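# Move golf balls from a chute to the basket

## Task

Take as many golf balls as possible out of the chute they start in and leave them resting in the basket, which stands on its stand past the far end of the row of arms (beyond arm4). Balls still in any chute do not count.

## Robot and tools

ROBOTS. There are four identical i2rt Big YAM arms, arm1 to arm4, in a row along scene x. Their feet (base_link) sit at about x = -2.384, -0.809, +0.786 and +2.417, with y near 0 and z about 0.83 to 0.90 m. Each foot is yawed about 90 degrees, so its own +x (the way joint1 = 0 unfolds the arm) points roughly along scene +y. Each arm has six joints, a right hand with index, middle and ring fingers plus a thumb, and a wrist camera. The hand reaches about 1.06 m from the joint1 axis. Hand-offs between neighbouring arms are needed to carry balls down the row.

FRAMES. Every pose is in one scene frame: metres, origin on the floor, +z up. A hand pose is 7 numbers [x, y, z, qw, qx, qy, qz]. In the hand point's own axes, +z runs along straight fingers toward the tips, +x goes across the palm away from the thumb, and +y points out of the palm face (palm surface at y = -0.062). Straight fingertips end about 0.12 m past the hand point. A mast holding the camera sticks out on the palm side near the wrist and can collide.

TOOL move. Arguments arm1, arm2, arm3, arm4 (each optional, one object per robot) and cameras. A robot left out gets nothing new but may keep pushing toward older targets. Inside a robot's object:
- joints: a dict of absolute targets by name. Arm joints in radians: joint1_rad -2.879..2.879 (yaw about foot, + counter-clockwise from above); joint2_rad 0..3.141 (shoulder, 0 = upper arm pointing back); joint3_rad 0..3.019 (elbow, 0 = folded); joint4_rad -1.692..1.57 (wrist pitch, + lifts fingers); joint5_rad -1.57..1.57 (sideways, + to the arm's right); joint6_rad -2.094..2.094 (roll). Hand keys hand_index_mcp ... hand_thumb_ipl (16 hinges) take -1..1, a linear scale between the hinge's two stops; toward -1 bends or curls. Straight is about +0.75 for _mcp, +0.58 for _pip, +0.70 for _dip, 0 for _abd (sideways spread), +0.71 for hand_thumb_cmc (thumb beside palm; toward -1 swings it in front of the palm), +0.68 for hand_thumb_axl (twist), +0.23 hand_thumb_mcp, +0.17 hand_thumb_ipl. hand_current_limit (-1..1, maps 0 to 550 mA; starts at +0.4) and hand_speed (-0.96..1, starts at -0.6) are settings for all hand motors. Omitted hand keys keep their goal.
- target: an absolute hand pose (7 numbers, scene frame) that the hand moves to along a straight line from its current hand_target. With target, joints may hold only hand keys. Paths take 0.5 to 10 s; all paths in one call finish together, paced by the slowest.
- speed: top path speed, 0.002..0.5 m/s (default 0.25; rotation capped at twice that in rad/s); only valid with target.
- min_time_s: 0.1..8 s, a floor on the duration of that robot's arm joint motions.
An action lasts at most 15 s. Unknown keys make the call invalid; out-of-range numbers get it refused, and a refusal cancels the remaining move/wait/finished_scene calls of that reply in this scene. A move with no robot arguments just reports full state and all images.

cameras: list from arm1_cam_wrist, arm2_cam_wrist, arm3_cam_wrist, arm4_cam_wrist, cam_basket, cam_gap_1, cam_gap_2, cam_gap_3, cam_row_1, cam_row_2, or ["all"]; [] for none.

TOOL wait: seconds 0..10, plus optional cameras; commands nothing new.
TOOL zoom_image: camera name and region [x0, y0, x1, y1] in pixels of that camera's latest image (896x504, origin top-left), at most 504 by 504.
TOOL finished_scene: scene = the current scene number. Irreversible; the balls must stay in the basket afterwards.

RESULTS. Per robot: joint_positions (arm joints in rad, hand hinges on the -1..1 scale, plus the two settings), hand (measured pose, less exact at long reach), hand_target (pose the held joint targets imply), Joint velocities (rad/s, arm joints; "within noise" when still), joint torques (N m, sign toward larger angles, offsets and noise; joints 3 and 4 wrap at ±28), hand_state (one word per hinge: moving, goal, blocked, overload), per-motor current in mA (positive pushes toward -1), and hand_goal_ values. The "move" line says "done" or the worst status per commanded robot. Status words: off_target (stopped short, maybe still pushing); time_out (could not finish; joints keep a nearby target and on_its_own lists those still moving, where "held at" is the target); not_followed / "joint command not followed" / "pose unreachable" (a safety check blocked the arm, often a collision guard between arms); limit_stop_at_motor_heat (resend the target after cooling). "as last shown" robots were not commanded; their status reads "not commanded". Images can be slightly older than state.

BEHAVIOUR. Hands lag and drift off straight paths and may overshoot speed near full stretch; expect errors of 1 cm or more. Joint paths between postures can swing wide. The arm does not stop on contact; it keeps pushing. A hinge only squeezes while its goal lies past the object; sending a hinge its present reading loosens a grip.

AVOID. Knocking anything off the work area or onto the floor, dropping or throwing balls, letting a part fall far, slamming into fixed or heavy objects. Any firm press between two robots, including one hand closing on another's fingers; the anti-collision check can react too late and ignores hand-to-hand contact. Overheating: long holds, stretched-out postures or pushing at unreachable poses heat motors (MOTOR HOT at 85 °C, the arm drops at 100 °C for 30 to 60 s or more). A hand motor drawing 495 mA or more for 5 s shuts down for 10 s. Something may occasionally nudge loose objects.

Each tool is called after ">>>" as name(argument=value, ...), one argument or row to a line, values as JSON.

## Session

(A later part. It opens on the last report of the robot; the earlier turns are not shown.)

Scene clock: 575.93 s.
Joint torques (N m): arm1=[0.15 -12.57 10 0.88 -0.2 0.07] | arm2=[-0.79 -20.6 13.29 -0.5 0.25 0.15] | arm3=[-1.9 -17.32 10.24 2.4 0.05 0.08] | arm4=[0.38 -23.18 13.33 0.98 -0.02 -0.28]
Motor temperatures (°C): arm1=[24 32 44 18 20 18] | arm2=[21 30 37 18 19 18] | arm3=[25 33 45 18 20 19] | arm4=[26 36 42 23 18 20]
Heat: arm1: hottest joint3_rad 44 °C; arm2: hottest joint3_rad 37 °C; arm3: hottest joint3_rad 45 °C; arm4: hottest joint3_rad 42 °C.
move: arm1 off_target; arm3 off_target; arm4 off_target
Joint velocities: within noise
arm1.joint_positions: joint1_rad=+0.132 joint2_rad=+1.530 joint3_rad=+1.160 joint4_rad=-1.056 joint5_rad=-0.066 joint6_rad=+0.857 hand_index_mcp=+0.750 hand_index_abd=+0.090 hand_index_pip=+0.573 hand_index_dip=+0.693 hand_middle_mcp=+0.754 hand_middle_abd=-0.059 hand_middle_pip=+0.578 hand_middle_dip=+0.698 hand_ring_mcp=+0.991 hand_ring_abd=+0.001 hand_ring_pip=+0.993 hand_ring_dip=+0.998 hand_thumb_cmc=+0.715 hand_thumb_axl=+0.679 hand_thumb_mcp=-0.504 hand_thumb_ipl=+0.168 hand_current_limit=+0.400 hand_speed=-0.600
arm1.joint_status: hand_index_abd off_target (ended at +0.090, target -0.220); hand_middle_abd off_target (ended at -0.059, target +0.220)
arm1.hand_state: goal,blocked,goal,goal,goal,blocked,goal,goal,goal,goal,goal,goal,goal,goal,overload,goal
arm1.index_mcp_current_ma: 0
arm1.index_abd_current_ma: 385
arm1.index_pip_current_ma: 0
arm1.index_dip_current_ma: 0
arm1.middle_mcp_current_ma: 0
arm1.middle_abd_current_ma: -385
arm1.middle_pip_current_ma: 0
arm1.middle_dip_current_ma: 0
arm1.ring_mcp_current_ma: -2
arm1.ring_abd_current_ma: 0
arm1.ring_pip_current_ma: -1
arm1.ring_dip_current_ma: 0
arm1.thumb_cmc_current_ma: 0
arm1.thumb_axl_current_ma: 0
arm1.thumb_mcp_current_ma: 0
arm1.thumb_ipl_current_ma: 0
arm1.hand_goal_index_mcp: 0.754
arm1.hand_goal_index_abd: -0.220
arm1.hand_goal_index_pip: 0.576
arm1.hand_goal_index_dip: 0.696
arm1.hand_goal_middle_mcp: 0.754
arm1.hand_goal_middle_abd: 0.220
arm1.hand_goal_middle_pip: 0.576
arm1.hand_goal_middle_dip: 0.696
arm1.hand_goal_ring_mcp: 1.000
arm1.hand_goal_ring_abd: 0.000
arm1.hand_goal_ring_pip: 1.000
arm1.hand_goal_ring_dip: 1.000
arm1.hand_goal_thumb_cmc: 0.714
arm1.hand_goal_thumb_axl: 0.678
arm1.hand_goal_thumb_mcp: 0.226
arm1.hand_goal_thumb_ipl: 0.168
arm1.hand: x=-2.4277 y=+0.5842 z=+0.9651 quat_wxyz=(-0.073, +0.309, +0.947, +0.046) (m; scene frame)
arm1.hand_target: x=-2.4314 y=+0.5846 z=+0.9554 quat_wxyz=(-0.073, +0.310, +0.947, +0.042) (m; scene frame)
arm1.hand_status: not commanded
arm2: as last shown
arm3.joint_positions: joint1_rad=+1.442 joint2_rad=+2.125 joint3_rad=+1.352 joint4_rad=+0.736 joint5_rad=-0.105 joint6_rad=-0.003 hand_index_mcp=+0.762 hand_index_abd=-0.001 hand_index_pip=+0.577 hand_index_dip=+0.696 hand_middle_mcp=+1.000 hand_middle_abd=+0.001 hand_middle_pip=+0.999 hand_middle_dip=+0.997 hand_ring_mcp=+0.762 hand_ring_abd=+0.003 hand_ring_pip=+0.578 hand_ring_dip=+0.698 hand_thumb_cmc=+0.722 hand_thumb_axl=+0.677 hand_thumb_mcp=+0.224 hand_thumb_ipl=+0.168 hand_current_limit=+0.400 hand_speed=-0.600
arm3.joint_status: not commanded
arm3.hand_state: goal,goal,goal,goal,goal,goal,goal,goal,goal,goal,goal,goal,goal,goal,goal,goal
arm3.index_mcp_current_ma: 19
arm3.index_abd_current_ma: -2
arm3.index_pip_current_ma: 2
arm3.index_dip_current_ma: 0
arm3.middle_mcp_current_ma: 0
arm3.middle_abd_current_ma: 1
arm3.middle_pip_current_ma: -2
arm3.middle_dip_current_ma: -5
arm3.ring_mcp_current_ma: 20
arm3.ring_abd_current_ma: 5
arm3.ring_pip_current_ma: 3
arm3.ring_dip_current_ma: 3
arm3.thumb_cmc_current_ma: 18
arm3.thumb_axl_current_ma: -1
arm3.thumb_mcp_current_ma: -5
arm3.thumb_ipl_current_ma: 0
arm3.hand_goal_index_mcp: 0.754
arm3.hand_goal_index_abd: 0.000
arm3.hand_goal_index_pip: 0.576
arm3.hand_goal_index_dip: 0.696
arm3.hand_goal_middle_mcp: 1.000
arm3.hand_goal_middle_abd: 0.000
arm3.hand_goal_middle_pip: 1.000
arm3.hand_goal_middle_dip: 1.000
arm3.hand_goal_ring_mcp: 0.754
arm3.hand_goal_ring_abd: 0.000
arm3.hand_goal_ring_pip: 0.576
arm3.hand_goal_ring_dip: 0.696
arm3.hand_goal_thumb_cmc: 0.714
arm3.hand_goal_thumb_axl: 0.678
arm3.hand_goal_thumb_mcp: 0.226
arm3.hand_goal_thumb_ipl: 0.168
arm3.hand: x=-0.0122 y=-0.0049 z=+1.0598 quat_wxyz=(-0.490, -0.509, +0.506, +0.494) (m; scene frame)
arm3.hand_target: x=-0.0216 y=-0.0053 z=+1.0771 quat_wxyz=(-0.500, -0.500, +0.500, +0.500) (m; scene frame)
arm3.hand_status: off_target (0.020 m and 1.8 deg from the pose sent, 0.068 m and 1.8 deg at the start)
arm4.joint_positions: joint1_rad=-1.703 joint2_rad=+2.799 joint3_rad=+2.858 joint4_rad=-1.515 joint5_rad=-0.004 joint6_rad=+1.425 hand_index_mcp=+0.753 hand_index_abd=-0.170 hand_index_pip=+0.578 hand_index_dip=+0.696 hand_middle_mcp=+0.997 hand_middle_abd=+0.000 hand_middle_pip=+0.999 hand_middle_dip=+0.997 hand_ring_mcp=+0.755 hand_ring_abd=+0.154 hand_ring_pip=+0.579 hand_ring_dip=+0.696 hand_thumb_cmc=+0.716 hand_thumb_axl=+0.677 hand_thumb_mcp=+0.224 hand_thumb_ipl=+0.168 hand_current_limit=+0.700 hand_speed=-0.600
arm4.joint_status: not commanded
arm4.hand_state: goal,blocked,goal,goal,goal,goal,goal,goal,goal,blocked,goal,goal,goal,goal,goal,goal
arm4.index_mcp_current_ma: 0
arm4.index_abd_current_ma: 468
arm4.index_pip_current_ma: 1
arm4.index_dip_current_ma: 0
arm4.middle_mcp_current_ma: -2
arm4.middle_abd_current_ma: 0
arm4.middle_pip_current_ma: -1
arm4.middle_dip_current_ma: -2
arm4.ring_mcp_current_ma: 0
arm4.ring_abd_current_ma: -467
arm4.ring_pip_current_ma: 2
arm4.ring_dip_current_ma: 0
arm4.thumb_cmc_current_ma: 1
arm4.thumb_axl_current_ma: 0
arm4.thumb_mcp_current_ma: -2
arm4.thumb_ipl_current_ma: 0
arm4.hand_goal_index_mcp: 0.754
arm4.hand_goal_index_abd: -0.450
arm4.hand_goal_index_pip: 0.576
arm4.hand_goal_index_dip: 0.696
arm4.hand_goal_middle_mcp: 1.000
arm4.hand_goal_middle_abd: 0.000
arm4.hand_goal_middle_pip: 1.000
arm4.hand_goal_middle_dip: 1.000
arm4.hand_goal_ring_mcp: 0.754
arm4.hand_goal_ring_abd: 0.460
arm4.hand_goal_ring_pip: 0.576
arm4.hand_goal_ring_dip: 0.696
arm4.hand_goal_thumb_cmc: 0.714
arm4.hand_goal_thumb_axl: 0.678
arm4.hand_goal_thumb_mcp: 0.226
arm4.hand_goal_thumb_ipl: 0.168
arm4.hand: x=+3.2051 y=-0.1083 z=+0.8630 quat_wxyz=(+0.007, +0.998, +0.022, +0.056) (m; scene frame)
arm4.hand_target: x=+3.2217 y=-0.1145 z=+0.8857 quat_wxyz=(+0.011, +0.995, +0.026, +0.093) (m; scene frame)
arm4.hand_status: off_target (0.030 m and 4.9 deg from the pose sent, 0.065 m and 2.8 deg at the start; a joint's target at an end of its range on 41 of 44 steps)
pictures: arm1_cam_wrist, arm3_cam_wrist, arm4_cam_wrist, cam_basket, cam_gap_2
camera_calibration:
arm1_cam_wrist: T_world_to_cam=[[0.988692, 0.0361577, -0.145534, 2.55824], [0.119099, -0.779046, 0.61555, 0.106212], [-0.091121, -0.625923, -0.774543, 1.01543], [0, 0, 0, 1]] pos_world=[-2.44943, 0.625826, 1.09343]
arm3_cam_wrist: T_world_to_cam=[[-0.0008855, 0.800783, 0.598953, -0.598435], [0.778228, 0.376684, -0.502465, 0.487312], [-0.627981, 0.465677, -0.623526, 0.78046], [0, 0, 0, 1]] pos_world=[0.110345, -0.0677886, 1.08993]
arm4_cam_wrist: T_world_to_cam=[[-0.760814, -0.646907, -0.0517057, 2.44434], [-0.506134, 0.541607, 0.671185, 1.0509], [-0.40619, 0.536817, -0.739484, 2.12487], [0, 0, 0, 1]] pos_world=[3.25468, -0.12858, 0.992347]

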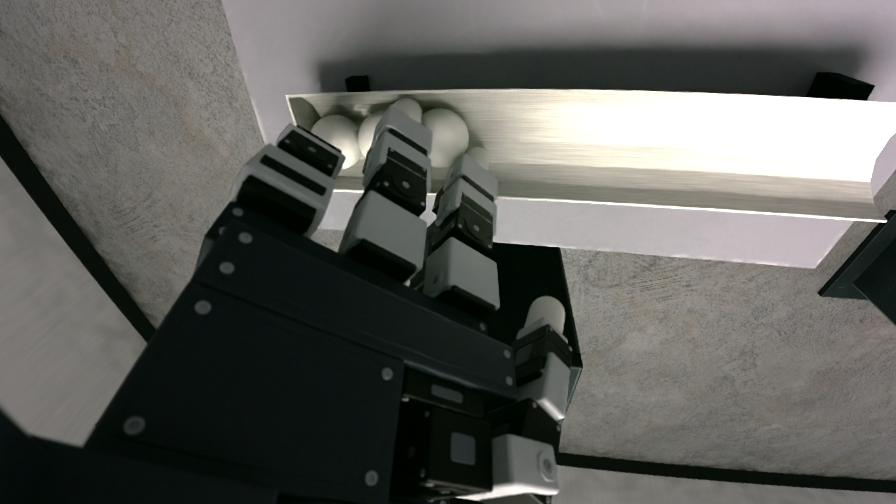

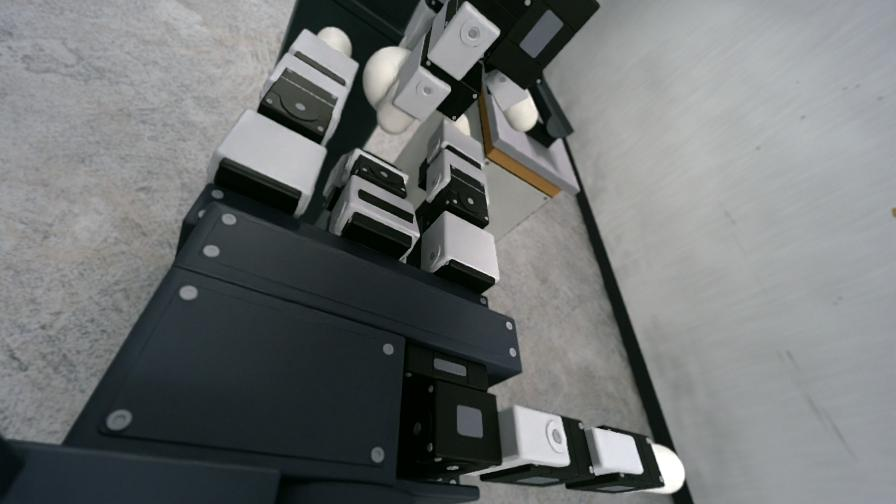

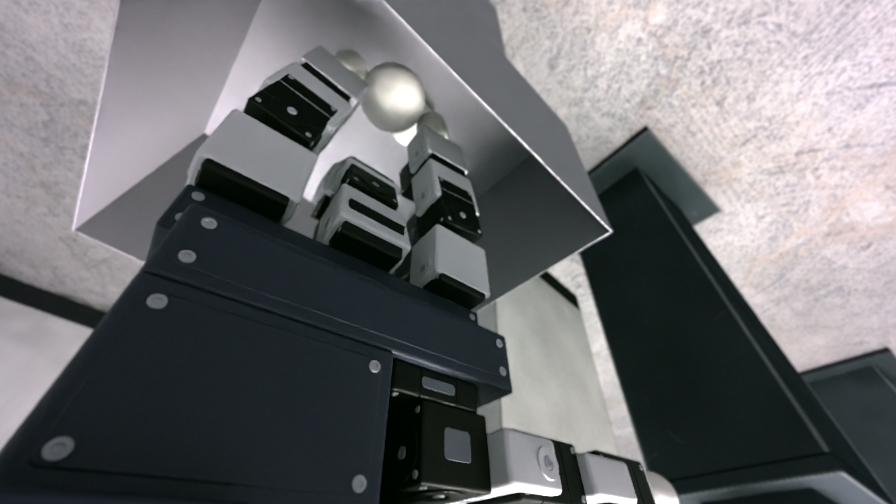

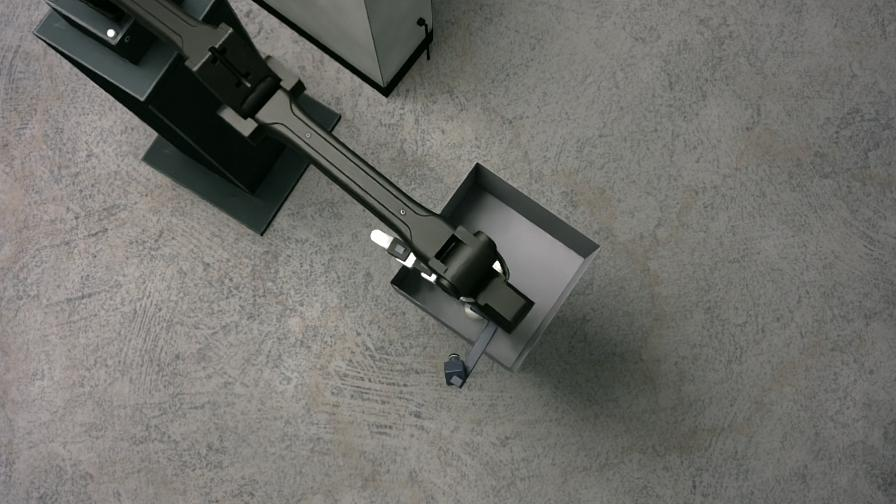

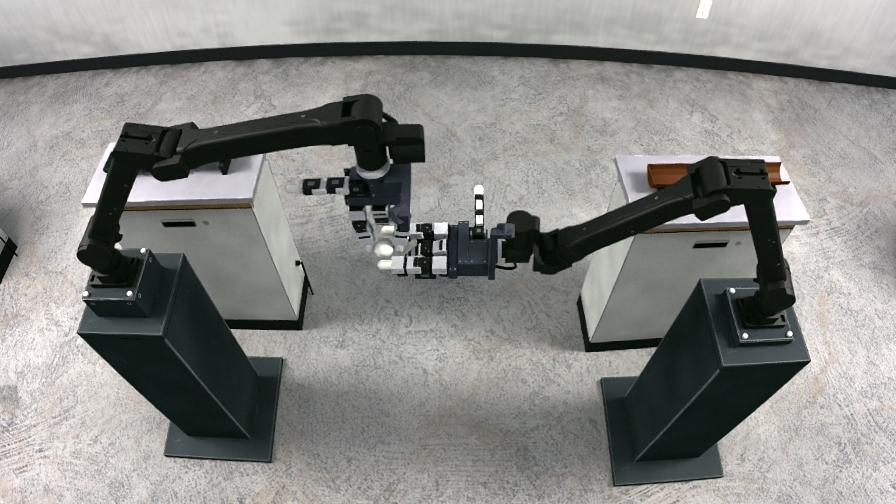

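>>> move(
  arm1={"target": [-2.4314,0.5983,1.0225,-0.0731,0.3101,0.9468,0.0425], "speed": 0.04, "joints": {"hand_current_limit": 0.7}},
  arm3={"joints": {"hand_index_abd": -0.25, "hand_ring_abd": 0.25}},
  arm4={"joints": {"hand_index_abd": 0.05, "hand_ring_abd": -0.05}},
  cameras=["arm1_cam_wrist", "arm3_cam_wrist", "cam_basket"],
)

Scene clock: 586.07 s.
Joint torques (N m): arm1=[-0.03 -14.8 16.85 -0.46 -0.1 0.02] | arm2=[-0.73 -20.54 13.22 -0.5 0.28 0.16] | arm3=[-1.9 -17.26 10.22 2.39 0.11 0.08] | arm4=[0.38 -23.12 13.3 0.95 0.01 -0.31]
Motor temperatures (°C): arm1=[24 31 44 18 20 18] | arm2=[21 30 37 18 19 18] | arm3=[25 34 43 18 19 19] | arm4=[26 38 43 23 18 20]
Heat: arm1: hottest joint3_rad 44 °C; arm2: hottest joint3_rad 37 °C; arm3: hottest joint3_rad 43 °C; arm4: hottest joint3_rad 43 °C.
move: arm1 off_target; arm3 off_target; arm4 done
Joint velocities: within noise
arm1.joint_positions: joint1_rad=+0.132 joint2_rad=+1.530 joint3_rad=+1.246 joint4_rad=-1.207 joint5_rad=-0.069 joint6_rad=+0.857 hand_index_mcp=+0.727 hand_index_abd=+0.084 hand_index_pip=+0.558 hand_index_dip=+0.688 hand_middle_mcp=+0.773 hand_middle_abd=-0.053 hand_middle_pip=+0.586 hand_middle_dip=+0.700 hand_ring_mcp=+0.991 hand_ring_abd=+0.001 hand_ring_pip=+0.993 hand_ring_dip=+0.998 hand_thumb_cmc=+0.715 hand_thumb_axl=+0.679 hand_thumb_mcp=-0.504 hand_thumb_ipl=+0.168 hand_current_limit=+0.700 hand_speed=-0.600
arm1.joint_status: all done
arm1.hand_state: blocked,blocked,goal,goal,goal,blocked,goal,goal,goal,goal,goal,goal,goal,goal,overload,goal
arm1.index_mcp_current_ma: -14
arm1.index_abd_current_ma: 468
arm1.index_pip_current_ma: -6
arm1.index_dip_current_ma: -1
arm1.middle_mcp_current_ma: 7
arm1.middle_abd_current_ma: -467
arm1.middle_pip_current_ma: 2
arm1.middle_dip_current_ma: 0
arm1.ring_mcp_current_ma: -2
arm1.ring_abd_current_ma: 0
arm1.ring_pip_current_ma: -1
arm1.ring_dip_current_ma: 0
arm1.thumb_cmc_current_ma: 0
arm1.thumb_axl_current_ma: 0
arm1.thumb_mcp_current_ma: 0
arm1.thumb_ipl_current_ma: 0
arm1.hand_goal_index_mcp: 0.754
arm1.hand_goal_index_abd: -0.220
arm1.hand_goal_index_pip: 0.576
arm1.hand_goal_index_dip: 0.696
arm1.hand_goal_middle_mcp: 0.754
arm1.hand_goal_middle_abd: 0.220
arm1.hand_goal_middle_pip: 0.576
arm1.hand_goal_middle_dip: 0.696
arm1.hand_goal_ring_mcp: 1.000
arm1.hand_goal_ring_abd: 0.000
arm1.hand_goal_ring_pip: 1.000
arm1.hand_goal_ring_dip: 1.000
arm1.hand_goal_thumb_cmc: 0.714
arm1.hand_goal_thumb_axl: 0.678
arm1.hand_goal_thumb_mcp: 0.226
arm1.hand_goal_thumb_ipl: 0.168
arm1.hand: x=-2.4267 y=+0.5787 z=+0.9917 quat_wxyz=(-0.058, +0.310, +0.949, +0.018) (m; scene frame)
arm1.hand_target: x=-2.4311 y=+0.5967 z=+1.0227 quat_wxyz=(-0.073, +0.310, +0.947, +0.043) (m; scene frame)
arm1.hand_status: off_target (0.037 m and 3.4 deg from the pose sent, 0.059 m and 0.4 deg at the start)
arm2: as last shown
arm2.joint_positions: joint1_rad=-1.563 joint2_rad=+2.216 joint3_rad=+2.387 joint4_rad=-1.699 joint5_rad=+0.011 joint6_rad=+1.586 hand_index_mcp=+0.763 hand_index_abd=-0.137 hand_index_pip=+0.581 hand_index_dip=+0.698 hand_middle_mcp=+0.996 hand_middle_abd=+0.000 hand_middle_pip=+0.999 hand_middle_dip=+0.997 hand_ring_mcp=+0.753 hand_ring_abd=+0.199 hand_ring_pip=+0.576 hand_ring_dip=+0.697 hand_thumb_cmc=+0.716 hand_thumb_axl=+0.677 hand_thumb_mcp=+0.224 hand_thumb_ipl=+0.168 hand_current_limit=+0.700 hand_speed=-0.600
arm2.hand: x=-0.1414 y=-0.1113 z=+1.1061 quat_wxyz=(+0.001, +0.999, +0.015, +0.028) (m; scene frame)
arm2.hand_target: x=-0.1360 y=-0.1221 z=+1.1146 quat_wxyz=(+0.002, +0.999, +0.004, +0.040) (m; scene frame)
arm3.joint_positions: joint1_rad=+1.442 joint2_rad=+2.125 joint3_rad=+1.352 joint4_rad=+0.736 joint5_rad=-0.107 joint6_rad=-0.003 hand_index_mcp=+0.762 hand_index_abd=-0.166 hand_index_pip=+0.577 hand_index_dip=+0.696 hand_middle_mcp=+1.000 hand_middle_abd=+0.001 hand_middle_pip=+0.999 hand_middle_dip=+0.997 hand_ring_mcp=+0.762 hand_ring_abd=+0.147 hand_ring_pip=+0.578 hand_ring_dip=+0.698 hand_thumb_cmc=+0.722 hand_thumb_axl=+0.677 hand_thumb_mcp=+0.224 hand_thumb_ipl=+0.168 hand_current_limit=+0.400 hand_speed=-0.600
arm3.joint_status: hand_index_abd off_target (ended at -0.166, target -0.250); hand_ring_abd off_target (ended at +0.147, target +0.250)
arm3.hand_state: goal,blocked,goal,goal,goal,goal,goal,goal,goal,blocked,goal,goal,goal,goal,goal,goal
arm3.index_mcp_current_ma: 19
arm3.index_abd_current_ma: 269
arm3.index_pip_current_ma: 2
arm3.index_dip_current_ma: 0
arm3.middle_mcp_current_ma: 0
arm3.middle_abd_current_ma: 1
arm3.middle_pip_current_ma: -2
arm3.middle_dip_current_ma: -5
arm3.ring_mcp_current_ma: 20
arm3.ring_abd_current_ma: -344
arm3.ring_pip_current_ma: 3
arm3.ring_dip_current_ma: 3
arm3.thumb_cmc_current_ma: 18
arm3.thumb_axl_current_ma: -1
arm3.thumb_mcp_current_ma: -5
arm3.thumb_ipl_current_ma: 0
arm3.hand_goal_index_mcp: 0.754
arm3.hand_goal_index_abd: -0.250
arm3.hand_goal_index_pip: 0.576
arm3.hand_goal_index_dip: 0.696
arm3.hand_goal_middle_mcp: 1.000
arm3.hand_goal_middle_abd: 0.000
arm3.hand_goal_middle_pip: 1.000
arm3.hand_goal_middle_dip: 1.000
arm3.hand_goal_ring_mcp: 0.754
arm3.hand_goal_ring_abd: 0.250
arm3.hand_goal_ring_pip: 0.576
arm3.hand_goal_ring_dip: 0.696
arm3.hand_goal_thumb_cmc: 0.714
arm3.hand_goal_thumb_axl: 0.678
arm3.hand_goal_thumb_mcp: 0.226
arm3.hand_goal_thumb_ipl: 0.168
arm3.hand: x=-0.0122 y=-0.0051 z=+1.0598 quat_wxyz=(-0.490, -0.510, +0.506, +0.494) (m; scene frame)
arm3.hand_target: x=-0.0216 y=-0.0052 z=+1.0771 quat_wxyz=(-0.500, -0.500, +0.500, +0.500) (m; scene frame)
arm3.hand_status: not commanded
arm4.joint_positions: joint1_rad=-1.703 joint2_rad=+2.799 joint3_rad=+2.858 joint4_rad=-1.515 joint5_rad=-0.005 joint6_rad=+1.424 hand_index_mcp=+0.753 hand_index_abd=+0.047 hand_index_pip=+0.578 hand_index_dip=+0.696 hand_middle_mcp=+0.997 hand_middle_abd=+0.000 hand_middle_pip=+0.999 hand_middle_dip=+0.997 hand_ring_mcp=+0.755 hand_ring_abd=-0.046 hand_ring_pip=+0.579 hand_ring_dip=+0.696 hand_thumb_cmc=+0.716 hand_thumb_axl=+0.677 hand_thumb_mcp=+0.224 hand_thumb_ipl=+0.168 hand_current_limit=+0.700 hand_speed=-0.600
arm4.joint_status: all done
arm4.hand_state: goal,goal,goal,goal,goal,goal,goal,goal,goal,goal,goal,goal,goal,goal,goal,goal
arm4.index_mcp_current_ma: 0
arm4.index_abd_current_ma: -1
arm4.index_pip_current_ma: 1
arm4.index_dip_current_ma: 0
arm4.middle_mcp_current_ma: -2
arm4.middle_abd_current_ma: 0
arm4.middle_pip_current_ma: -1
arm4.middle_dip_current_ma: -2
arm4.ring_mcp_current_ma: 0
arm4.ring_abd_current_ma: 3
arm4.ring_pip_current_ma: 2
arm4.ring_dip_current_ma: 0
arm4.thumb_cmc_current_ma: 1
arm4.thumb_axl_current_ma: 0
arm4.thumb_mcp_current_ma: -2
arm4.thumb_ipl_current_ma: 0
arm4.hand_goal_index_mcp: 0.754
arm4.hand_goal_index_abd: 0.050
arm4.hand_goal_index_pip: 0.576
arm4.hand_goal_index_dip: 0.696
arm4.hand_goal_middle_mcp: 1.000
arm4.hand_goal_middle_abd: 0.000
arm4.hand_goal_middle_pip: 1.000
arm4.hand_goal_middle_dip: 1.000
arm4.hand_goal_ring_mcp: 0.754
arm4.hand_goal_ring_abd: -0.050
arm4.hand_goal_ring_pip: 0.576
arm4.hand_goal_ring_dip: 0.696
arm4.hand_goal_thumb_cmc: 0.714
arm4.hand_goal_thumb_axl: 0.678
arm4.hand_goal_thumb_mcp: 0.226
arm4.hand_goal_thumb_ipl: 0.168
arm4.hand: x=+3.2052 y=-0.1082 z=+0.8630 quat_wxyz=(+0.006, +0.998, +0.022, +0.056) (m; scene frame)
arm4.hand_target: x=+3.2217 y=-0.1145 z=+0.8857 quat_wxyz=(+0.011, +0.995, +0.026, +0.093) (m; scene frame)
arm4.hand_status: not commanded
pictures: arm1_cam_wrist, arm3_cam_wrist, cam_basket
camera_calibration:
arm1_cam_wrist: T_world_to_cam=[[0.990234, 0.0283285, -0.136504, 2.56067], [0.112801, -0.738195, 0.66509, -0.00266869], [-0.0819258, -0.673993, -0.734181, 1.0429], [0, 0, 0, 1]] pos_world=[-2.44992, 0.628398, 1.117]
arm3_cam_wrist: T_world_to_cam=[[-0.00179896, 0.80077, 0.598969, -0.598273], [0.777811, 0.377571, -0.502444, 0.487355], [-0.628495, 0.464981, -0.623527, 0.780581], [0, 0, 0, 1]] pos_world=[0.110445, -0.0678874, 1.08993]

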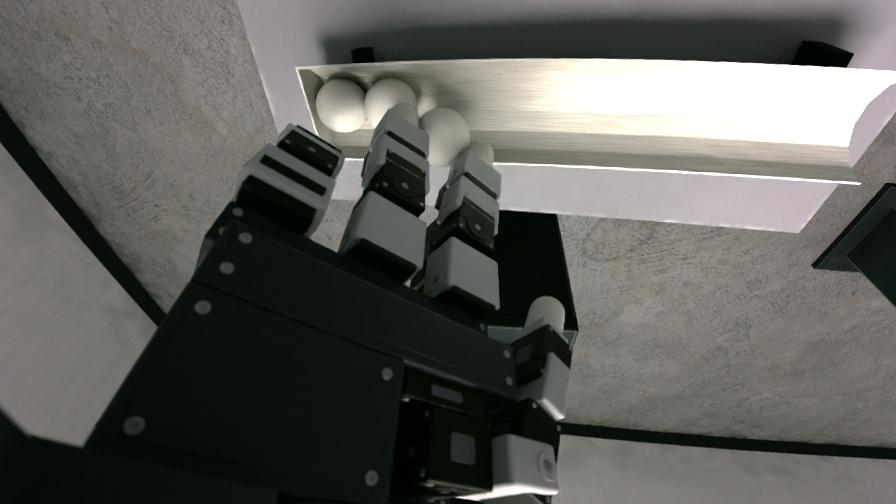

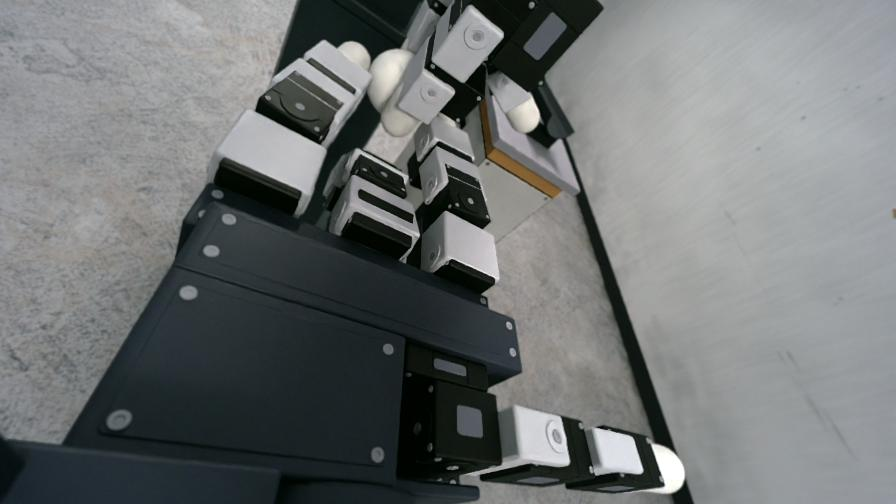

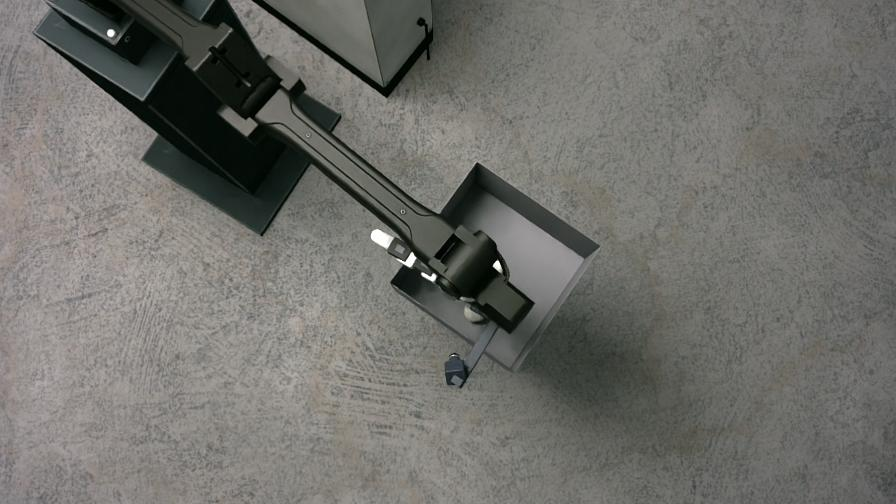

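>>> move(
  arm1={"joints": {"joint1_rad": -0.15, "joint2_rad": 1.463, "joint3_rad": 1.501, "joint4_rad": -1.571, "joint5_rad": -0.109, "joint6_rad": 0.6}, "min_time_s": 4},
  arm3={"joints": {"hand_index_abd": -0.45, "hand_ring_abd": 0.46}},
  arm4={"target": [3.18, -0.07, 1.10, 0, 1, 0, 0.02], "speed": 0.15},
  cameras=["arm1_cam_wrist", "arm3_cam_wrist", "cam_basket"],
)

>>> zoom_image(
  camera="arm1_cam_wrist",
  region=[300, 0, 600, 200],
)

Scene clock: 591.77 s.
Joint torques (N m): arm1=[-0.5 -15.74 17.13 -0.76 -0.21 -0.13] | arm2=[-0.67 -20.42 13.16 -0.49 0.27 0.15] | arm3=[-1.9 -17.32 10.24 2.4 0.11 0.08] | arm4=[1.2 -22.71 8.17 0.49 0.18 -0.07]
Motor temperatures (°C): arm1=[24 31 44 18 20 18] | arm2=[21 30 37 18 19 18] | arm3=[25 34 43 18 20 19] | arm4=[26 39 43 23 18 20]
Heat: arm1: hottest joint3_rad 44 °C; arm2: hottest joint3_rad 37 °C; arm3: hottest joint3_rad 43 °C; arm4: hottest joint3_rad 43 °C.
move: arm1 done; arm3 off_target; arm4 off_target
Joint velocities: within noise
arm1.joint_positions: joint1_rad=-0.145 joint2_rad=+1.485 joint3_rad=+1.434 joint4_rad=-1.559 joint5_rad=-0.107 joint6_rad=+0.611 hand_index_mcp=+0.727 hand_index_abd=+0.084 hand_index_pip=+0.558 hand_index_dip=+0.688 hand_middle_mcp=+0.773 hand_middle_abd=-0.053 hand_middle_pip=+0.586 hand_middle_dip=+0.700 hand_ring_mcp=+0.991 hand_ring_abd=+0.001 hand_ring_pip=+0.993 hand_ring_dip=+0.998 hand_thumb_cmc=+0.715 hand_thumb_axl=+0.679 hand_thumb_mcp=-0.504 hand_thumb_ipl=+0.168 hand_current_limit=+0.700 hand_speed=-0.600
arm1.joint_status: all done
arm1.hand_state: blocked,blocked,goal,goal,goal,blocked,goal,goal,goal,goal,goal,goal,goal,goal,overload,goal
arm1.index_mcp_current_ma: -14
arm1.index_abd_current_ma: 467
arm1.index_pip_current_ma: -6
arm1.index_dip_current_ma: -1
arm1.middle_mcp_current_ma: 7
arm1.middle_abd_current_ma: -467
arm1.middle_pip_current_ma: 2
arm1.middle_dip_current_ma: 0
arm1.ring_mcp_current_ma: -2
arm1.ring_abd_current_ma: 0
arm1.ring_pip_current_ma: -1
arm1.ring_dip_current_ma: 0
arm1.thumb_cmc_current_ma: 0
arm1.thumb_axl_current_ma: 0
arm1.thumb_mcp_current_ma: 0
arm1.thumb_ipl_current_ma: 0
arm1.hand_goal_index_mcp: 0.754
arm1.hand_goal_index_abd: -0.220
arm1.hand_goal_index_pip: 0.576
arm1.hand_goal_index_dip: 0.696
arm1.hand_goal_middle_mcp: 0.754
arm1.hand_goal_middle_abd: 0.220
arm1.hand_goal_middle_pip: 0.576
arm1.hand_goal_middle_dip: 0.696
arm1.hand_goal_ring_mcp: 1.000
arm1.hand_goal_ring_abd: 0.000
arm1.hand_goal_ring_pip: 1.000
arm1.hand_goal_ring_dip: 1.000
arm1.hand_goal_thumb_cmc: 0.714
arm1.hand_goal_thumb_axl: 0.678
arm1.hand_goal_thumb_mcp: 0.226
arm1.hand_goal_thumb_ipl: 0.168
arm1.hand: x=-2.3057 y=+0.5580 z=+1.0724 quat_wxyz=(-0.053, +0.327, +0.943, -0.032) (m; scene frame)
arm1.hand_target: x=-2.3031 y=+0.5694 z=+1.1116 quat_wxyz=(-0.065, +0.322, +0.944, +0.005) (m; scene frame)
arm1.hand_status: not commanded
arm2: as last shown
arm2.index_abd_current_ma: 467
arm3.joint_positions: joint1_rad=+1.442 joint2_rad=+2.125 joint3_rad=+1.352 joint4_rad=+0.736 joint5_rad=-0.107 joint6_rad=-0.003 hand_index_mcp=+0.762 hand_index_abd=-0.166 hand_index_pip=+0.577 hand_index_dip=+0.696 hand_middle_mcp=+1.000 hand_middle_abd=+0.001 hand_middle_pip=+0.999 hand_middle_dip=+0.997 hand_ring_mcp=+0.762 hand_ring_abd=+0.147 hand_ring_pip=+0.578 hand_ring_dip=+0.698 hand_thumb_cmc=+0.722 hand_thumb_axl=+0.677 hand_thumb_mcp=+0.224 hand_thumb_ipl=+0.168 hand_current_limit=+0.400 hand_speed=-0.600
arm3.joint_status: hand_index_abd off_target (ended at -0.166, target -0.450); hand_ring_abd off_target (ended at +0.147, target +0.460)
arm3.hand_state: goal,blocked,goal,goal,goal,goal,goal,goal,goal,blocked,goal,goal,goal,goal,goal,goal
arm3.index_mcp_current_ma: 19
arm3.index_abd_current_ma: 385
arm3.index_pip_current_ma: 2
arm3.index_dip_current_ma: 0
arm3.middle_mcp_current_ma: 0
arm3.middle_abd_current_ma: 1
arm3.middle_pip_current_ma: -2
arm3.middle_dip_current_ma: -5
arm3.ring_mcp_current_ma: 20
arm3.ring_abd_current_ma: -385
arm3.ring_pip_current_ma: 3
arm3.ring_dip_current_ma: 3
arm3.thumb_cmc_current_ma: 18
arm3.thumb_axl_current_ma: -1
arm3.thumb_mcp_current_ma: -5
arm3.thumb_ipl_current_ma: 0
arm3.hand_goal_index_mcp: 0.754
arm3.hand_goal_index_abd: -0.450
arm3.hand_goal_index_pip: 0.576
arm3.hand_goal_index_dip: 0.696
arm3.hand_goal_middle_mcp: 1.000
arm3.hand_goal_middle_abd: 0.000
arm3.hand_goal_middle_pip: 1.000
arm3.hand_goal_middle_dip: 1.000
arm3.hand_goal_ring_mcp: 0.754
arm3.hand_goal_ring_abd: 0.460
arm3.hand_goal_ring_pip: 0.576
arm3.hand_goal_ring_dip: 0.696
arm3.hand_goal_thumb_cmc: 0.714
arm3.hand_goal_thumb_axl: 0.678
arm3.hand_goal_thumb_mcp: 0.226
arm3.hand_goal_thumb_ipl: 0.168
arm3.hand: x=-0.0122 y=-0.0051 z=+1.0598 quat_wxyz=(-0.490, -0.510, +0.506, +0.494) (m; scene frame)
arm3.hand_target: x=-0.0216 y=-0.0052 z=+1.0771 quat_wxyz=(-0.500, -0.500, +0.500, +0.500) (m; scene frame)
arm3.hand_status: not commanded
arm4.joint_positions: joint1_rad=-1.661 joint2_rad=+2.498 joint3_rad=+2.865 joint4_rad=-1.694 joint5_rad=+0.015 joint6_rad=+1.439 hand_index_mcp=+0.753 hand_index_abd=+0.048 hand_index_pip=+0.578 hand_index_dip=+0.696 hand_middle_mcp=+0.997 hand_middle_abd=+0.000 hand_middle_pip=+0.999 hand_middle_dip=+0.997 hand_ring_mcp=+0.755 hand_ring_abd=-0.046 hand_ring_pip=+0.579 hand_ring_dip=+0.696 hand_thumb_cmc=+0.716 hand_thumb_axl=+0.677 hand_thumb_mcp=+0.224 hand_thumb_ipl=+0.168 hand_current_limit=+0.700 hand_speed=-0.600
arm4.joint_status: not commanded
arm4.hand_state: goal,goal,goal,goal,goal,goal,goal,goal,goal,goal,goal,goal,goal,goal,goal,goal
arm4.index_mcp_current_ma: 0
arm4.index_abd_current_ma: -1
arm4.index_pip_current_ma: 1
arm4.index_dip_current_ma: 0
arm4.middle_mcp_current_ma: -2
arm4.middle_abd_current_ma: 0
arm4.middle_pip_current_ma: -1
arm4.middle_dip_current_ma: -2
arm4.ring_mcp_current_ma: 0
arm4.ring_abd_current_ma: 2
arm4.ring_pip_current_ma: 2
arm4.ring_dip_current_ma: 0
arm4.thumb_cmc_current_ma: 1
arm4.thumb_axl_current_ma: 0
arm4.thumb_mcp_current_ma: -2
arm4.thumb_ipl_current_ma: 0
arm4.hand_goal_index_mcp: 0.754
arm4.hand_goal_index_abd: 0.050
arm4.hand_goal_index_pip: 0.576
arm4.hand_goal_index_dip: 0.696
arm4.hand_goal_middle_mcp: 1.000
arm4.hand_goal_middle_abd: 0.000
arm4.hand_goal_middle_pip: 1.000
arm4.hand_goal_middle_dip: 1.000
arm4.hand_goal_ring_mcp: 0.754
arm4.hand_goal_ring_abd: -0.050
arm4.hand_goal_ring_pip: 0.576
arm4.hand_goal_ring_dip: 0.696
arm4.hand_goal_thumb_cmc: 0.714
arm4.hand_goal_thumb_axl: 0.678
arm4.hand_goal_thumb_mcp: 0.226
arm4.hand_goal_thumb_ipl: 0.168
arm4.hand: x=+3.1813 y=-0.0758 z=+1.0929 quat_wxyz=(+0.021, +0.992, +0.035, +0.120) (m; scene frame)
arm4.hand_target: x=+3.1791 y=-0.0700 z=+1.0995 quat_wxyz=(+0.021, +0.992, +0.032, +0.121) (m; scene frame)
arm4.hand_status: off_target (0.009 m and 12.4 deg from the pose sent, 0.241 m and 4.9 deg at the start; a joint's target at an end of its range on 93 of 101 steps)
pictures: arm1_cam_wrist, arm3_cam_wrist, cam_basket
camera_calibration:
arm1_cam_wrist: T_world_to_cam=[[0.986765, -0.0162141, -0.161346, 2.49598], [0.108723, -0.672064, 0.732468, -0.203786], [-0.120311, -0.740315, -0.661407, 0.968471], [0, 0, 0, 1]] pos_world=[-2.32427, 0.620487, 1.19253]
arm3_cam_wrist: T_world_to_cam=[[-0.00179896, 0.80077, 0.598969, -0.598273], [0.777811, 0.377571, -0.502444, 0.487355], [-0.628495, 0.464981, -0.623527, 0.780581], [0, 0, 0, 1]] pos_world=[0.110445, -0.0678874, 1.08993]

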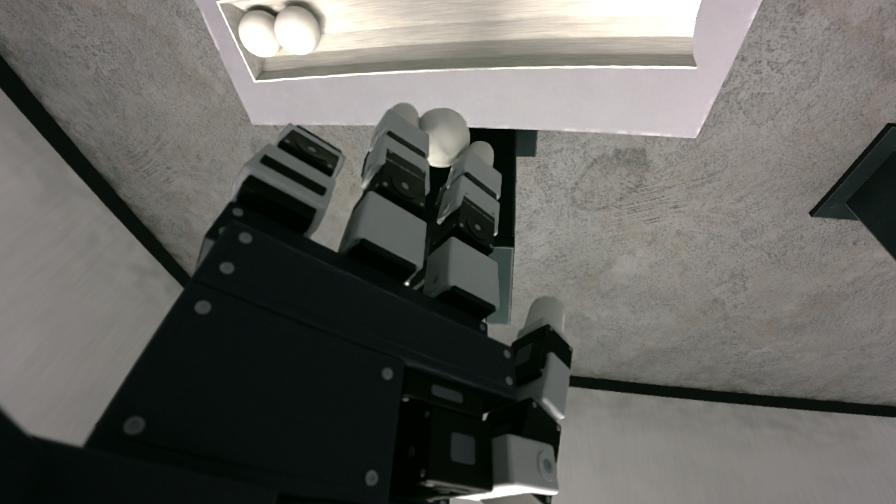

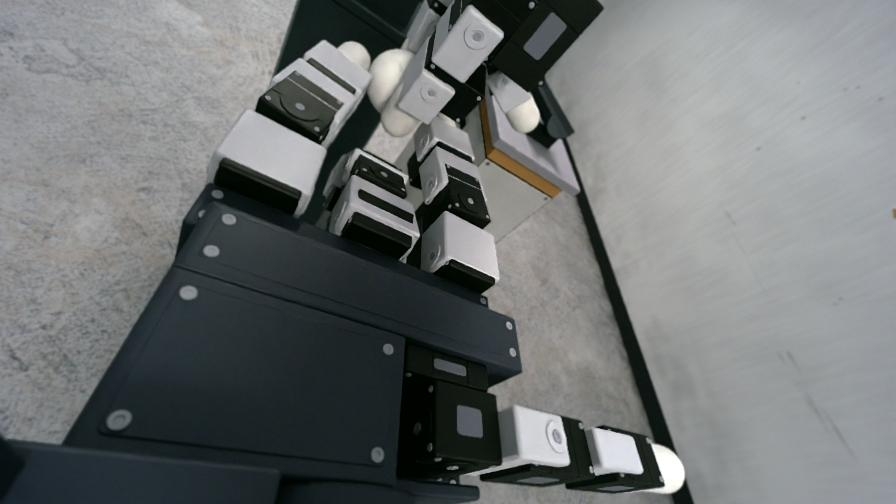

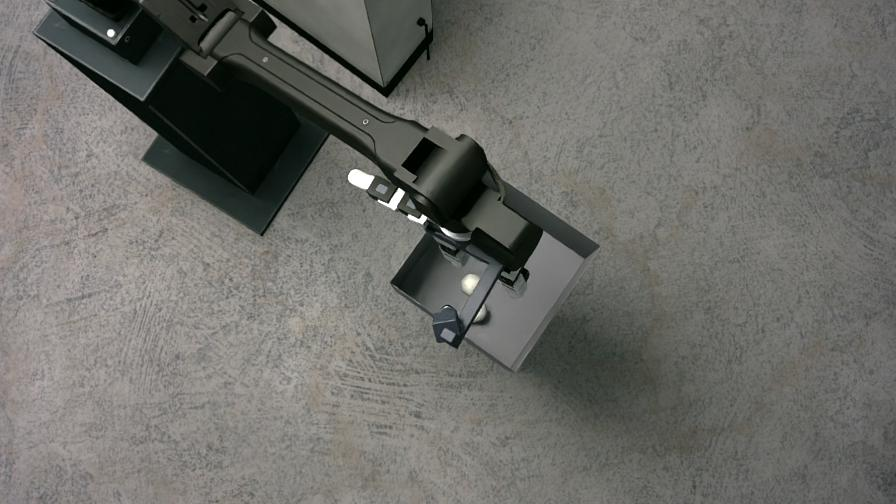

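Scaled by 1.680 from the camera's 896x504 image, which has a finer 1280x720 frame.

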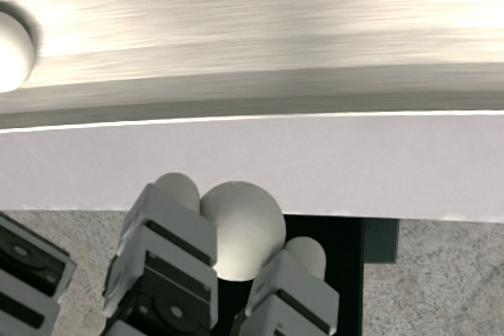

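>>> move(
  arm1={"joints": {"joint1_rad": -1.70, "joint2_rad": 1.463, "joint3_rad": 1.501, "joint4_rad": -1.571, "joint5_rad": -0.109, "joint6_rad": 1.533, "hand_ring_mcp": -0.48, "hand_ring_pip": -0.74, "hand_ring_dip": 0.7}, "min_time_s": 6},
  arm3={"joints": {"hand_current_limit": 0.7}},
  arm2={"joints": {"hand_index_abd": 0, "hand_ring_abd": 0}},
  arm4={"joints": {"joint1_rad": -1.5, "joint2_rad": 1.75, "joint3_rad": 1.9, "joint4_rad": -1.6, "joint5_rad": 0, "joint6_rad": 1.53, "hand_index_abd": 0, "hand_ring_abd": 0, "hand_current_limit": 0.4}, "min_time_s": 3},
  cameras=["arm1_cam_wrist", "arm3_cam_wrist"],
)

Scene clock: 599.27 s.
Joint torques (N m): arm1=[-0.15 -15.85 17.01 -0.9 -0.05 0.11] | arm2=[-0.56 -20.6 12.94 -0.47 0.24 0.16] | arm3=[-1.9 -17.79 10.19 2.59 0.05 0.09] | arm4=[1.26 -16.03 7.53 0.9 0 -0.06]
Motor temperatures (°C): arm1=[24 31 46 18 20 18] | arm2=[21 30 38 18 19 18] | arm3=[24 34 42 18 19 19] | arm4=[26 38 42 23 18 20]
Heat: arm1: hottest joint3_rad 46 °C; arm2: hottest joint3_rad 38 °C; arm3: hottest joint3_rad 42 °C; arm4: hottest joint3_rad 42 °C.
move: arm1 done; arm2 done; arm3 done; arm4 done
Joint velocities: within noise
arm1.joint_positions: joint1_rad=-1.701 joint2_rad=+1.485 joint3_rad=+1.434 joint4_rad=-1.559 joint5_rad=-0.109 joint6_rad=+1.522 hand_index_mcp=+0.727 hand_index_abd=+0.084 hand_index_pip=+0.558 hand_index_dip=+0.688 hand_middle_mcp=+0.773 hand_middle_abd=-0.053 hand_middle_pip=+0.586 hand_middle_dip=+0.700 hand_ring_mcp=-0.464 hand_ring_abd=+0.001 hand_ring_pip=-0.736 hand_ring_dip=+0.703 hand_thumb_cmc=+0.715 hand_thumb_axl=+0.679 hand_thumb_mcp=-0.504 hand_thumb_ipl=+0.168 hand_current_limit=+0.700 hand_speed=-0.600
arm1.joint_status: all done
arm1.hand_state: blocked,blocked,goal,goal,goal,blocked,goal,goal,goal,goal,goal,goal,goal,goal,overload,goal
arm1.index_mcp_current_ma: -14
arm1.index_abd_current_ma: 468
arm1.index_pip_current_ma: -6
arm1.index_dip_current_ma: -1
arm1.middle_mcp_current_ma: 7
arm1.middle_abd_current_ma: -467
arm1.middle_pip_current_ma: 2
arm1.middle_dip_current_ma: 0
arm1.ring_mcp_current_ma: 5
arm1.ring_abd_current_ma: 0
arm1.ring_pip_current_ma: 0
arm1.ring_dip_current_ma: 0
arm1.thumb_cmc_current_ma: 0
arm1.thumb_axl_current_ma: 0
arm1.thumb_mcp_current_ma: 0
arm1.thumb_ipl_current_ma: 0
arm1.hand_goal_index_mcp: 0.754
arm1.hand_goal_index_abd: -0.220
arm1.hand_goal_index_pip: 0.576
arm1.hand_goal_index_dip: 0.696
arm1.hand_goal_middle_mcp: 0.754
arm1.hand_goal_middle_abd: 0.220
arm1.hand_goal_middle_pip: 0.576
arm1.hand_goal_middle_dip: 0.696
arm1.hand_goal_ring_mcp: -0.480
arm1.hand_goal_ring_abd: 0.000
arm1.hand_goal_ring_pip: -0.740
arm1.hand_goal_ring_dip: 0.700
arm1.hand_goal_thumb_cmc: 0.714
arm1.hand_goal_thumb_axl: 0.678
arm1.hand_goal_thumb_mcp: 0.226
arm1.hand_goal_thumb_ipl: 0.168
arm1.hand: x=-1.9740 y=-0.0070 z=+1.0648 quat_wxyz=(-0.059, +0.998, +0.003, -0.024) (m; scene frame)
arm1.hand_target: x=-1.9630 y=-0.0071 z=+1.0981 quat_wxyz=(-0.057, +0.998, +0.000, +0.014) (m; scene frame)
arm1.hand_status: not commanded
arm2.joint_positions: joint1_rad=-1.564 joint2_rad=+2.216 joint3_rad=+2.390 joint4_rad=-1.699 joint5_rad=+0.012 joint6_rad=+1.586 hand_index_mcp=+0.755 hand_index_abd=-0.003 hand_index_pip=+0.578 hand_index_dip=+0.698 hand_middle_mcp=+0.996 hand_middle_abd=+0.000 hand_middle_pip=+0.999 hand_middle_dip=+0.997 hand_ring_mcp=+0.753 hand_ring_abd=+0.003 hand_ring_pip=+0.576 hand_ring_dip=+0.697 hand_thumb_cmc=+0.716 hand_thumb_axl=+0.677 hand_thumb_mcp=+0.224 hand_thumb_ipl=+0.168 hand_current_limit=+0.700 hand_speed=-0.600
arm2.joint_status: all done
arm2.hand_state: goal,goal,goal,goal,goal,goal,goal,goal,goal,goal,goal,goal,goal,goal,goal,goal
arm2.index_mcp_current_ma: 0
arm2.index_abd_current_ma: 0
arm2.index_pip_current_ma: 0
arm2.index_dip_current_ma: 0
arm2.middle_mcp_current_ma: 0
arm2.middle_abd_current_ma: 0
arm2.middle_pip_current_ma: 0
arm2.middle_dip_current_ma: 0
arm2.ring_mcp_current_ma: 0
arm2.ring_abd_current_ma: 0
arm2.ring_pip_current_ma: 0
arm2.ring_dip_current_ma: 0
arm2.thumb_cmc_current_ma: 0
arm2.thumb_axl_current_ma: 0
arm2.thumb_mcp_current_ma: 0
arm2.thumb_ipl_current_ma: 0
arm2.hand_goal_index_mcp: 0.754
arm2.hand_goal_index_abd: 0.000
arm2.hand_goal_index_pip: 0.576
arm2.hand_goal_index_dip: 0.696
arm2.hand_goal_middle_mcp: 1.000
arm2.hand_goal_middle_abd: 0.000
arm2.hand_goal_middle_pip: 1.000
arm2.hand_goal_middle_dip: 1.000
arm2.hand_goal_ring_mcp: 0.754
arm2.hand_goal_ring_abd: 0.000
arm2.hand_goal_ring_pip: 0.576
arm2.hand_goal_ring_dip: 0.696
arm2.hand_goal_thumb_cmc: 0.714
arm2.hand_goal_thumb_axl: 0.678
arm2.hand_goal_thumb_mcp: 0.226
arm2.hand_goal_thumb_ipl: 0.168
arm2.hand: x=-0.1410 y=-0.1117 z=+1.1071 quat_wxyz=(+0.001, +0.999, +0.015, +0.029) (m; scene frame)
arm2.hand_target: x=-0.1360 y=-0.1219 z=+1.1146 quat_wxyz=(+0.002, +0.999, +0.004, +0.039) (m; scene frame)
arm2.hand_status: not commanded
arm3.joint_positions: joint1_rad=+1.442 joint2_rad=+2.131 joint3_rad=+1.352 joint4_rad=+0.732 joint5_rad=-0.105 joint6_rad=-0.003 hand_index_mcp=+0.765 hand_index_abd=-0.166 hand_index_pip=+0.579 hand_index_dip=+0.696 hand_middle_mcp=+1.000 hand_middle_abd=+0.001 hand_middle_pip=+0.999 hand_middle_dip=+0.997 hand_ring_mcp=+0.766 hand_ring_abd=+0.147 hand_ring_pip=+0.579 hand_ring_dip=+0.698 hand_thumb_cmc=+0.722 hand_thumb_axl=+0.677 hand_thumb_mcp=+0.224 hand_thumb_ipl=+0.168 hand_current_limit=+0.700 hand_speed=-0.600
arm3.joint_status: all done
arm3.hand_state: goal,blocked,goal,goal,goal,goal,goal,goal,goal,blocked,goal,goal,goal,goal,goal,goal
arm3.index_mcp_current_ma: 29
arm3.index_abd_current_ma: 468
arm3.index_pip_current_ma: 5
arm3.index_dip_current_ma: 0
arm3.middle_mcp_current_ma: 0
arm3.middle_abd_current_ma: 1
arm3.middle_pip_current_ma: -2
arm3.middle_dip_current_ma: -5
arm3.ring_mcp_current_ma: 32
arm3.ring_abd_current_ma: -467
arm3.ring_pip_current_ma: 6
arm3.ring_dip_current_ma: 3
arm3.thumb_cmc_current_ma: 18
arm3.thumb_axl_current_ma: -1
arm3.thumb_mcp_current_ma: -5
arm3.thumb_ipl_current_ma: 0
arm3.hand_goal_index_mcp: 0.754
arm3.hand_goal_index_abd: -0.450
arm3.hand_goal_index_pip: 0.576
arm3.hand_goal_index_dip: 0.696
arm3.hand_goal_middle_mcp: 1.000
arm3.hand_goal_middle_abd: 0.000
arm3.hand_goal_middle_pip: 1.000
arm3.hand_goal_middle_dip: 1.000
arm3.hand_goal_ring_mcp: 0.754
arm3.hand_goal_ring_abd: 0.460
arm3.hand_goal_ring_pip: 0.576
arm3.hand_goal_ring_dip: 0.696
arm3.hand_goal_thumb_cmc: 0.714
arm3.hand_goal_thumb_axl: 0.678
arm3.hand_goal_thumb_mcp: 0.226
arm3.hand_goal_thumb_ipl: 0.168
arm3.hand: x=-0.0131 y=-0.0048 z=+1.0540 quat_wxyz=(-0.488, -0.512, +0.509, +0.492) (m; scene frame)
arm3.hand_target: x=-0.0216 y=-0.0053 z=+1.0771 quat_wxyz=(-0.500, -0.500, +0.500, +0.500) (m; scene frame)
arm3.hand_status: not commanded
arm4.joint_positions: joint1_rad=-1.507 joint2_rad=+1.768 joint3_rad=+1.910 joint4_rad=-1.610 joint5_rad=+0.002 joint6_rad=+1.517 hand_index_mcp=+0.753 hand_index_abd=+0.003 hand_index_pip=+0.578 hand_index_dip=+0.696 hand_middle_mcp=+0.997 hand_middle_abd=+0.000 hand_middle_pip=+0.999 hand_middle_dip=+0.997 hand_ring_mcp=+0.755 hand_ring_abd=-0.002 hand_ring_pip=+0.579 hand_ring_dip=+0.696 hand_thumb_cmc=+0.716 hand_thumb_axl=+0.677 hand_thumb_mcp=+0.224 hand_thumb_ipl=+0.168 hand_current_limit=+0.400 hand_speed=-0.600
arm4.joint_status: all done
arm4.hand_state: goal,goal,goal,goal,goal,goal,goal,goal,goal,goal,goal,goal,goal,goal,goal,goal
arm4.index_mcp_current_ma: 0
arm4.index_abd_current_ma: 2
arm4.index_pip_current_ma: 1
arm4.index_dip_current_ma: 0
arm4.middle_mcp_current_ma: -2
arm4.middle_abd_current_ma: 0
arm4.middle_pip_current_ma: -1
arm4.middle_dip_current_ma: -2
arm4.ring_mcp_current_ma: 0
arm4.ring_abd_current_ma: -1
arm4.ring_pip_current_ma: 2
arm4.ring_dip_current_ma: 0
arm4.thumb_cmc_current_ma: 1
arm4.thumb_axl_current_ma: 0
arm4.thumb_mcp_current_ma: -2
arm4.thumb_ipl_current_ma: 0
arm4.hand_goal_index_mcp: 0.754
arm4.hand_goal_index_abd: 0.000
arm4.hand_goal_index_pip: 0.576
arm4.hand_goal_index_dip: 0.696
arm4.hand_goal_middle_mcp: 1.000
arm4.hand_goal_middle_abd: 0.000
arm4.hand_goal_middle_pip: 1.000
arm4.hand_goal_middle_dip: 1.000
arm4.hand_goal_ring_mcp: 0.754
arm4.hand_goal_ring_abd: 0.000
arm4.hand_goal_ring_pip: 0.576
arm4.hand_goal_ring_dip: 0.696
arm4.hand_goal_thumb_cmc: 0.714
arm4.hand_goal_thumb_axl: 0.678
arm4.hand_goal_thumb_mcp: 0.226
arm4.hand_goal_thumb_ipl: 0.168
arm4.hand: x=+2.9717 y=+0.0260 z=+1.1890 quat_wxyz=(+0.001, +0.996, +0.073, +0.051) (m; scene frame)
arm4.hand_target: x=+2.9683 y=+0.0302 z=+1.1941 quat_wxyz=(+0.000, +0.996, +0.070, +0.059) (m; scene frame)
arm4.hand_status: not commanded
pictures: arm1_cam_wrist, arm3_cam_wrist
camera_calibration:
arm1_cam_wrist: T_world_to_cam=[[-0.791763, -0.606399, -0.0734211, -1.45032], [-0.410063, 0.438588, 0.79968, -1.70194], [-0.452724, 0.663265, -0.59592, -0.130951], [0, 0, 0, 1]] pos_world=[-1.9055, -0.0461689, 1.17649]
arm3_cam_wrist: T_world_to_cam=[[-0.00694543, 0.801406, 0.598081, -0.594176], [0.783361, 0.376102, -0.494866, 0.477099], [-0.621528, 0.465077, -0.630403, 0.783586], [0, 0, 0, 1]] pos_world=[0.109152, -0.0676895, 1.08544]

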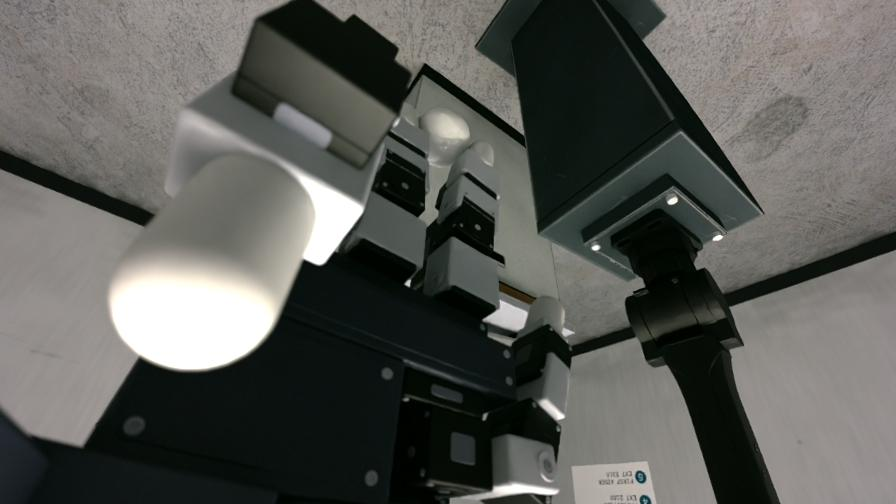

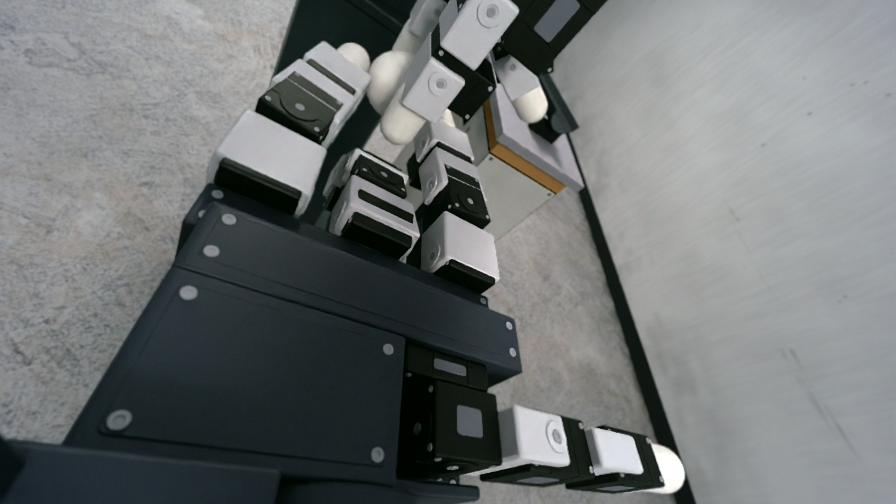

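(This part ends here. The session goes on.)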